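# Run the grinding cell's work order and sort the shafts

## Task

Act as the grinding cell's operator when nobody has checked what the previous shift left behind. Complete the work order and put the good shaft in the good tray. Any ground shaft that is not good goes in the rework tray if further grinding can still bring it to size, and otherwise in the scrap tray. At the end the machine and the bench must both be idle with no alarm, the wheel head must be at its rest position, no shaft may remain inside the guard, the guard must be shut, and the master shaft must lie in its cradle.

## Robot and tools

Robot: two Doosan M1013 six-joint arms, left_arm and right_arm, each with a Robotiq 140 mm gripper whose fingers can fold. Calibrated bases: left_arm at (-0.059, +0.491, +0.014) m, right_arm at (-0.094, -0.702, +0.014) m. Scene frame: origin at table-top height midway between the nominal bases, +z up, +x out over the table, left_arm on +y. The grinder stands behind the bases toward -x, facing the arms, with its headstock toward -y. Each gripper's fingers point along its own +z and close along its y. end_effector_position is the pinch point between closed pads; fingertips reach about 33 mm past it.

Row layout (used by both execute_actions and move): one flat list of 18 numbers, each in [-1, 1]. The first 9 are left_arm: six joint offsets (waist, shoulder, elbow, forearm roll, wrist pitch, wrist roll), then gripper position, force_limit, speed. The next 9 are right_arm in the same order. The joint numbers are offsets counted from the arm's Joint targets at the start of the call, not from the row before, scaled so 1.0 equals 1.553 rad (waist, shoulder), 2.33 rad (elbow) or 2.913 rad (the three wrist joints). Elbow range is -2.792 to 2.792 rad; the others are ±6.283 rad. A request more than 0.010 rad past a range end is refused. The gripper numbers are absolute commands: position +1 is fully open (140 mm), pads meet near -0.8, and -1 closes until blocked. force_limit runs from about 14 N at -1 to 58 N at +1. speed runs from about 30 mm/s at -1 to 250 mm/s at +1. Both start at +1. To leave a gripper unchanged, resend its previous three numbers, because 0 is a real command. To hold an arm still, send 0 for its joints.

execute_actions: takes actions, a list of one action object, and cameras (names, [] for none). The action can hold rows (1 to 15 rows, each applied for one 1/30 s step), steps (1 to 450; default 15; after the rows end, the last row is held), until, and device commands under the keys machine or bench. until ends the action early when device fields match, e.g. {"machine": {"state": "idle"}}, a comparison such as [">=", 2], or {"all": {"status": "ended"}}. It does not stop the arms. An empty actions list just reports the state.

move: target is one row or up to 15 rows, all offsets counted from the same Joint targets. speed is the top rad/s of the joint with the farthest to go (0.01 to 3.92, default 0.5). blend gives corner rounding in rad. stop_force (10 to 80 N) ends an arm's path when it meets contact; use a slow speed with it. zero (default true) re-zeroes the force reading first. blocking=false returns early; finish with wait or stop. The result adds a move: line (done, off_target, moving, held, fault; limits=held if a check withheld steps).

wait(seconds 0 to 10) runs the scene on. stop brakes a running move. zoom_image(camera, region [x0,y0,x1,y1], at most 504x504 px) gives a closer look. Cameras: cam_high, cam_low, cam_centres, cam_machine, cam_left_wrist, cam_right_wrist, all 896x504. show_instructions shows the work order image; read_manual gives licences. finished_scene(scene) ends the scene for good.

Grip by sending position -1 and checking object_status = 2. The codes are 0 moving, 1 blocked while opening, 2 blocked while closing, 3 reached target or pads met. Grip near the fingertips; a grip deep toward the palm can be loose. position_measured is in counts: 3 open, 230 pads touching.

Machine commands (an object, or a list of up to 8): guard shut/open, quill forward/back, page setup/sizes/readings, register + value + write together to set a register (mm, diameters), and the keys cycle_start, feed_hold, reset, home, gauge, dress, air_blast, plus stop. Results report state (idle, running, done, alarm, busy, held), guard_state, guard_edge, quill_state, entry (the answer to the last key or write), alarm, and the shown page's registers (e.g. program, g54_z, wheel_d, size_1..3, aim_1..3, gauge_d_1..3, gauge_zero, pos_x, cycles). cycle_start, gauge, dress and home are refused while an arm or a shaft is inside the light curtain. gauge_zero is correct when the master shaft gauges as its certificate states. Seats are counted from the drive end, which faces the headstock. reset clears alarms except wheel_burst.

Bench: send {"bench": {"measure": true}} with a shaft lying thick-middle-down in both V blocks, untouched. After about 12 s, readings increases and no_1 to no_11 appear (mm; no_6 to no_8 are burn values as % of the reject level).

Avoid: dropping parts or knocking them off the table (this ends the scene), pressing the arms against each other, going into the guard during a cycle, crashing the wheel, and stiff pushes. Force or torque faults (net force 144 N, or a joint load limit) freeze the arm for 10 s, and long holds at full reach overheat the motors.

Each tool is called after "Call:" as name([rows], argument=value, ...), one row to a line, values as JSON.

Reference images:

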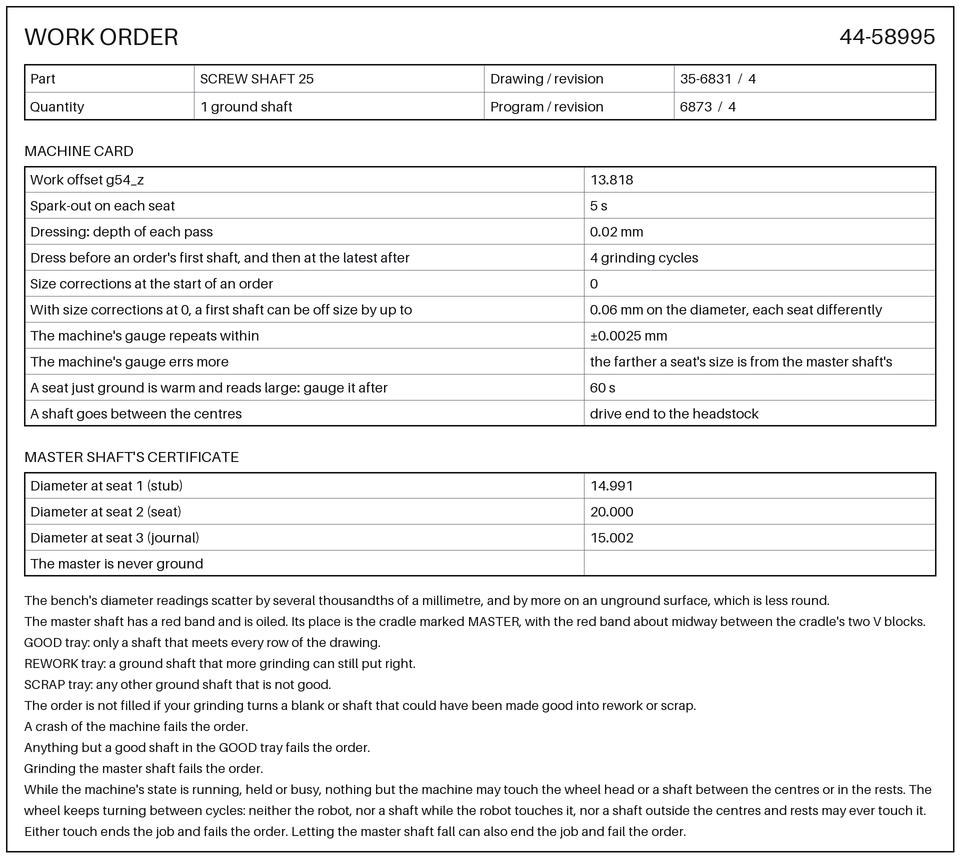

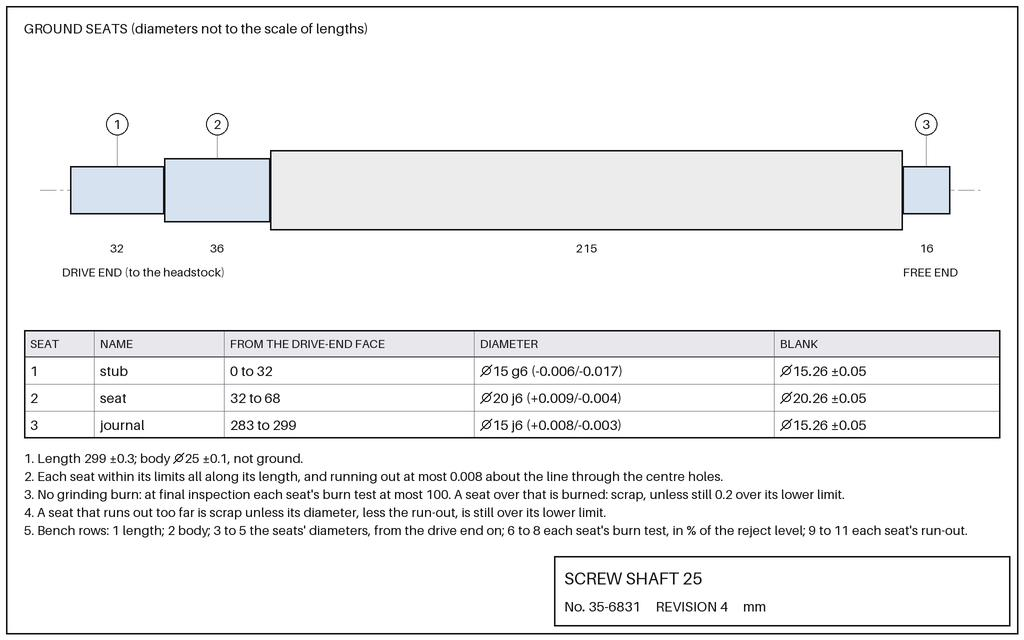

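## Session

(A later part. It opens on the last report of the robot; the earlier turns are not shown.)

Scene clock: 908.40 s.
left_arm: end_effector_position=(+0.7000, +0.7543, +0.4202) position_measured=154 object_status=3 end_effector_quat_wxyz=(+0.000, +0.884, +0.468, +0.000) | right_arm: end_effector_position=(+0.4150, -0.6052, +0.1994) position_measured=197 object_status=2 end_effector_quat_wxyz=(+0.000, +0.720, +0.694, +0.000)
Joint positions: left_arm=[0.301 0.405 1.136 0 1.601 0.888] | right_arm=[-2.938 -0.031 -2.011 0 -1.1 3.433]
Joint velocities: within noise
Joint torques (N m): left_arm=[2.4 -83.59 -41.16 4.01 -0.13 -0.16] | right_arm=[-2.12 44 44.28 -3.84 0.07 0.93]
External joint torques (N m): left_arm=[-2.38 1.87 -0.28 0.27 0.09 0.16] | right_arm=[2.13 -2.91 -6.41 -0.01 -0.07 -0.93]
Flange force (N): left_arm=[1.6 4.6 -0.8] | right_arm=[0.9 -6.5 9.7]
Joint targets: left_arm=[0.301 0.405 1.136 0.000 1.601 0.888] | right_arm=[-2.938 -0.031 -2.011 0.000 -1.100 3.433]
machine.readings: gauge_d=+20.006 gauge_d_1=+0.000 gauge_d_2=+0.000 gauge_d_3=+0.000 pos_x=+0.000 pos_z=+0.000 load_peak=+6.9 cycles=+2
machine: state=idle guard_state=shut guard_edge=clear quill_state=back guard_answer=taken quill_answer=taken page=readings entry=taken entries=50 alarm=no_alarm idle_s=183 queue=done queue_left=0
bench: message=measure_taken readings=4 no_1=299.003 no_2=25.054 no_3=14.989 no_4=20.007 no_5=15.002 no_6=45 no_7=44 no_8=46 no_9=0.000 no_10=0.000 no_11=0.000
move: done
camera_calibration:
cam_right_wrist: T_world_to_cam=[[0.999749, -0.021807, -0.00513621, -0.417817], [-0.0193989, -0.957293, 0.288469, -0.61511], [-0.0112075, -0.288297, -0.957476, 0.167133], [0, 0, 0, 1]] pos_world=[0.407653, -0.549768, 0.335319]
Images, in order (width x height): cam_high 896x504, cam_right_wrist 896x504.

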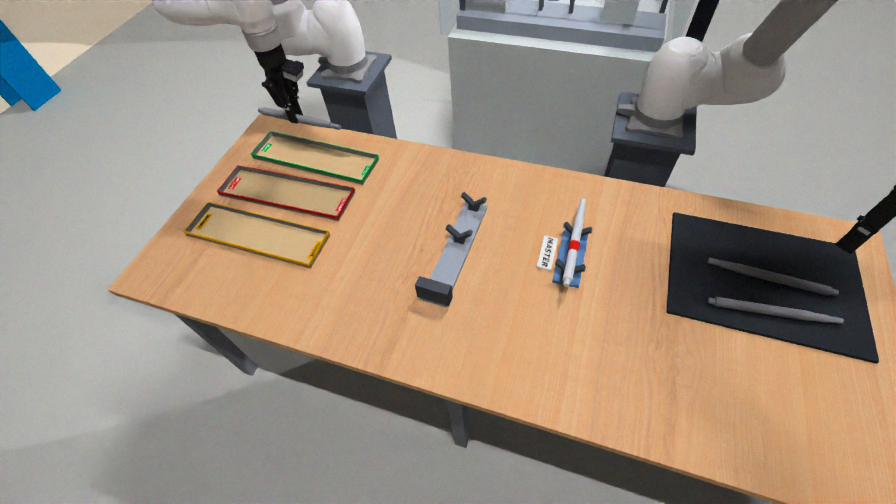

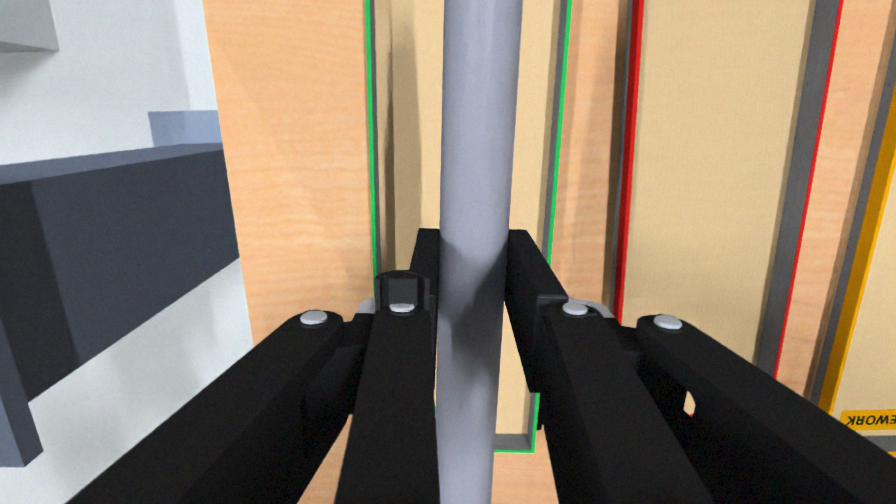

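Call:
move(target=[0,0,0,0,0,0,-0.2,1,-0.9,0,-0.09198,-0.0571,0,0.09471,0,-1,1,-1], speed=0.2, cameras=["cam_right_wrist"])

Call:
move(target=[0,0,0,0,0,0,-0.2,1,-0.9,0,-0.0261,-0.00961,0,0.0216,0,-1,1,-1], speed=0.02, stop_force=14, cameras=["cam_right_wrist"])

Scene clock: 910.63 s.
left_arm: end_effector_position=(+0.7000, +0.7543, +0.4202) position_measured=154 object_status=3 end_effector_quat_wxyz=(+0.000, +0.884, +0.468, +0.000) | right_arm: end_effector_position=(+0.4150, -0.6052, +0.0643) position_measured=197 object_status=2 end_effector_quat_wxyz=(+0.000, +0.720, +0.694, +0.000)
Joint positions: left_arm=[0.301 0.405 1.136 0 1.601 0.888] | right_arm=[-2.938 -0.174 -2.144 0 -0.824 3.433]
Joint velocities: within noise
Joint torques (N m): left_arm=[2.24 -83.55 -41.3 3.97 -0.15 -0.14] | right_arm=[-2.58 52.2 35.98 -3.08 0.03 0.99]
External joint torques (N m): left_arm=[-2.34 1.65 -0.21 0.31 0.11 0.14] | right_arm=[2.61 -2.73 -4.62 -0.1 -0.02 -0.99]
Flange force (N): left_arm=[1.1 4.2 -0.7] | right_arm=[2.0 -5.1 7.2]
Joint targets: left_arm=[0.301 0.405 1.136 0.000 1.601 0.888] | right_arm=[-2.938 -0.174 -2.144 0.000 -0.824 3.433]
machine.readings: gauge_d=+20.006 gauge_d_1=+0.000 gauge_d_2=+0.000 gauge_d_3=+0.000 pos_x=+0.000 pos_z=+0.000 load_peak=+6.9 cycles=+2
machine: state=idle guard_state=shut guard_edge=clear quill_state=back guard_answer=taken quill_answer=taken page=readings entry=taken entries=50 alarm=no_alarm idle_s=185 queue=done queue_left=0
bench: message=measure_taken readings=4 no_1=299.003 no_2=25.054 no_3=14.989 no_4=20.007 no_5=15.002 no_6=45 no_7=44 no_8=46 no_9=0.000 no_10=0.000 no_11=0.000
move: done
camera_calibration:
cam_right_wrist: T_world_to_cam=[[0.999746, -0.021931, -0.00520128, -0.418565], [-0.0194978, -0.957262, 0.288563, -0.576071], [-0.0113075, -0.288388, -0.957447, 0.0376669], [0, 0, 0, 1]] pos_world=[0.407653, -0.549768, 0.200119]
Images, in order (width x height): cam_right_wrist 896x504.

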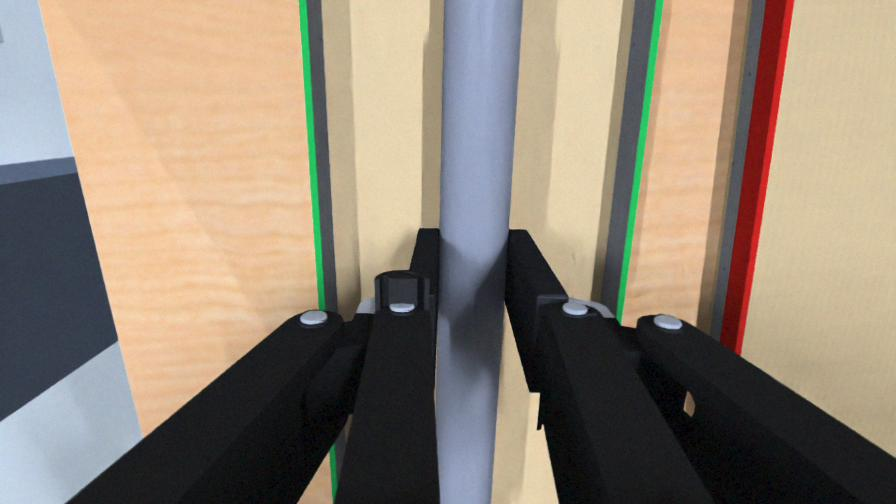

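Scene clock: 913.43 s.
left_arm: end_effector_position=(+0.7000, +0.7543, +0.4202) position_measured=154 object_status=3 end_effector_quat_wxyz=(+0.000, +0.884, +0.468, +0.000) | right_arm: end_effector_position=(+0.4151, -0.6052, +0.0432) position_measured=197 object_status=2 end_effector_quat_wxyz=(+0.000, +0.720, +0.694, +0.000)
Joint positions: left_arm=[0.301 0.405 1.136 0 1.601 0.888] | right_arm=[-2.938 -0.203 -2.16 0 -0.78 3.433]
Joint velocities: within noise
Joint torques (N m): left_arm=[2.25 -83.76 -41.27 3.98 -0.14 -0.16] | right_arm=[-2.16 38.07 27.09 -3.09 3.01 0.95]
External joint torques (N m): left_arm=[-2.3 2.08 -0.2 0.3 0.09 0.16] | right_arm=[2.1 13.41 2.74 0.06 -3.01 -0.95]
Flange force (N): left_arm=[1.8 4.6 -0.7] | right_arm=[-0.6 -12.4 -26.8]
Joint targets: left_arm=[0.301 0.405 1.136 0.000 1.601 0.888] | right_arm=[-2.938 -0.203 -2.160 0.000 -0.780 3.433]
machine.readings: gauge_d=+20.006 gauge_d_1=+0.000 gauge_d_2=+0.000 gauge_d_3=+0.000 pos_x=+0.000 pos_z=+0.000 load_peak=+6.9 cycles=+2
machine: state=idle guard_state=shut guard_edge=clear quill_state=back guard_answer=taken quill_answer=taken page=readings entry=taken entries=50 alarm=no_alarm idle_s=188 queue=done queue_left=0
bench: message=measure_taken readings=4 no_1=299.003 no_2=25.054 no_3=14.989 no_4=20.007 no_5=15.002 no_6=45 no_7=44 no_8=46 no_9=0.000 no_10=0.000 no_11=0.000
move: contact (right_arm); right_arm: the wrist pitch is farthest, 0.019 rad from its target
camera_calibration:
cam_right_wrist: T_world_to_cam=[[0.999748, -0.0218352, -0.00522991, -0.418818], [-0.0193978, -0.957265, 0.288562, -0.57002], [-0.0113072, -0.288388, -0.957447, 0.0174667], [0, 0, 0, 1]] pos_world=[0.407853, -0.549768, 0.179019]
Images, in order (width x height): cam_right_wrist 896x504.

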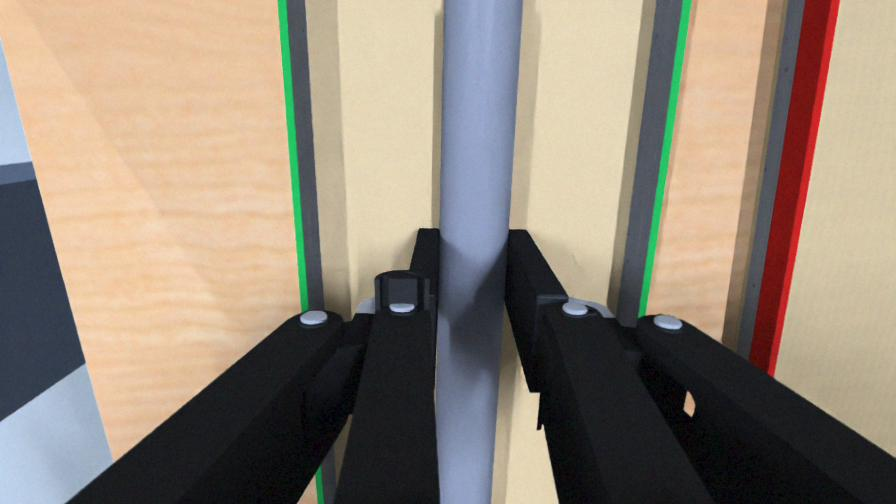

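Call:
move([
  [0,0,0,0,0,0,-0.2,1,-0.9,0,0.0008,0.0003,0,-0.0007,0,-1,1,-1],
  [0,0,0,0,0,0,-0.2,1,-0.9,0,0.0008,0.0003,0,-0.0007,0,-0.2,1,-0.9],
  [0,0,0,0,0,0,-0.2,1,-0.9,0,0.0187,0.0071,0,-0.0151,0,-0.2,1,-0.9],
  [0,0,0,0,0,0,-0.2,1,-0.9,0,0.1107,0.0642,0,-0.1098,0,-0.2,1,-0.9],
], speed=[0.04,0.04,0.06,0.3], cameras=["cam_right_wrist","cam_high","cam_centres"])

Scene clock: 917.43 s.
left_arm: end_effector_position=(+0.7000, +0.7543, +0.4202) position_measured=154 object_status=3 end_effector_quat_wxyz=(+0.000, +0.884, +0.468, +0.000) | right_arm: end_effector_position=(+0.4155, -0.6051, +0.2001) position_measured=154 object_status=3 end_effector_quat_wxyz=(+0.000, +0.720, +0.694, +0.000)
Joint positions: left_arm=[0.301 0.405 1.136 0 1.601 0.888] | right_arm=[-2.938 -0.031 -2.01 0 -1.1 3.433]
Joint velocities: within noise
Joint torques (N m): left_arm=[2.26 -83.51 -41.24 3.99 -0.14 -0.16] | right_arm=[-1.82 39.3 39.37 -3.81 0.05 0.9]
External joint torques (N m): left_arm=[-2.21 1.66 -0.25 0.3 0.1 0.16] | right_arm=[1.82 1.98 -1.33 -0.06 -0.04 -0.9]
Flange force (N): left_arm=[1.3 4.2 -0.7] | right_arm=[0.5 -5.7 -0.1]
Joint targets: left_arm=[0.301 0.405 1.136 0.000 1.601 0.888] | right_arm=[-2.938 -0.031 -2.010 0.000 -1.100 3.433]
machine.readings: gauge_d=+20.006 gauge_d_1=+0.000 gauge_d_2=+0.000 gauge_d_3=+0.000 pos_x=+0.000 pos_z=+0.000 load_peak=+6.9 cycles=+2
machine: state=idle guard_state=shut guard_edge=clear quill_state=back guard_answer=taken quill_answer=taken page=readings entry=taken entries=50 alarm=no_alarm idle_s=192 queue=done queue_left=0
bench: message=measure_taken readings=4 no_1=299.003 no_2=25.054 no_3=14.989 no_4=20.007 no_5=15.002 no_6=45 no_7=44 no_8=46 no_9=0.000 no_10=0.000 no_11=0.000
move: done
camera_calibration:
cam_right_wrist: T_world_to_cam=[[0.999755, -0.0218548, -0.00356312, -0.418667], [-0.0199019, -0.95739, 0.288111, -0.61491], [-0.00970792, -0.28797, -0.95759, 0.167346], [0, 0, 0, 1]] pos_world=[0.407951, -0.549668, 0.33592]
Images, in order (width x height): cam_high 896x504, cam_centres 896x504, cam_right_wrist 896x504.

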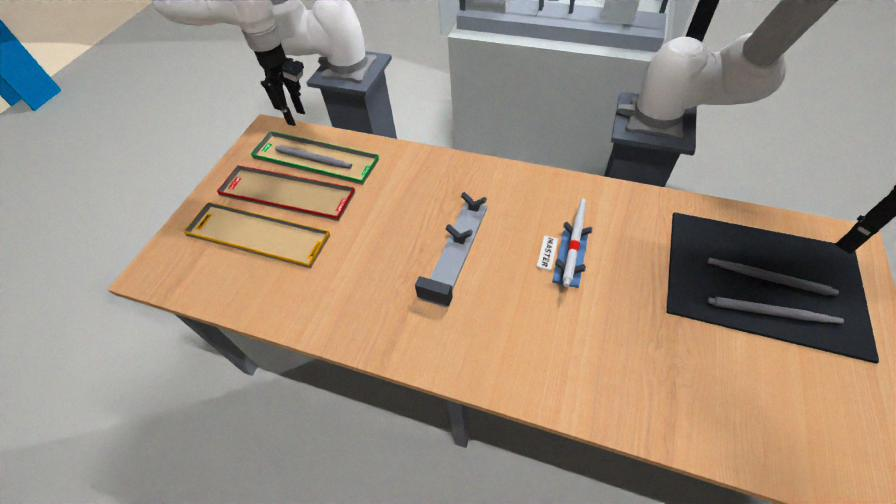

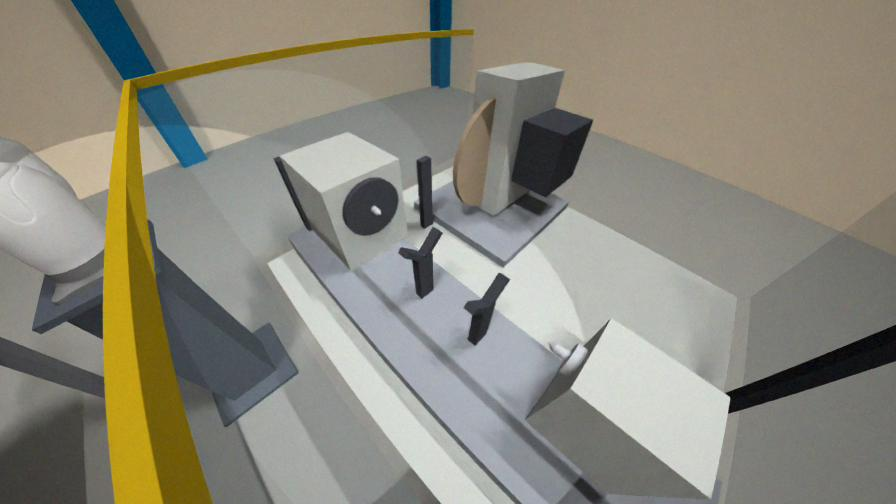

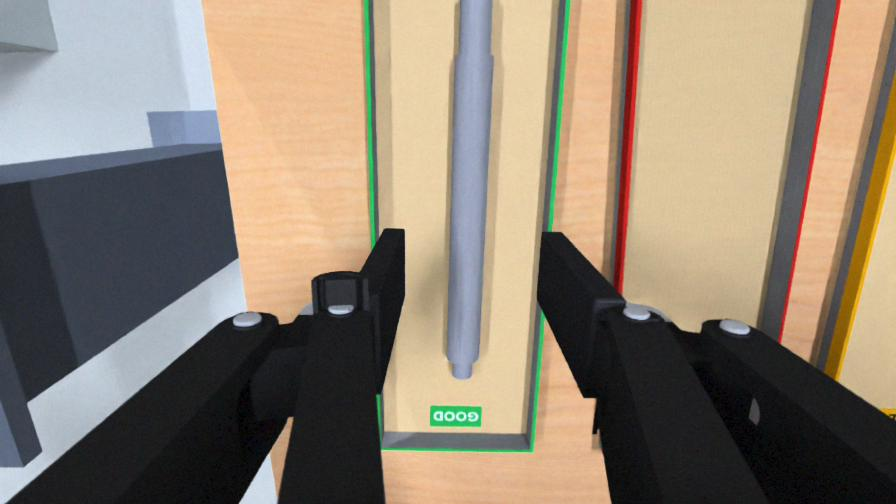

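All conditions met.

Call:
finished_scene(scene=2)

The scene is finished: the task was done.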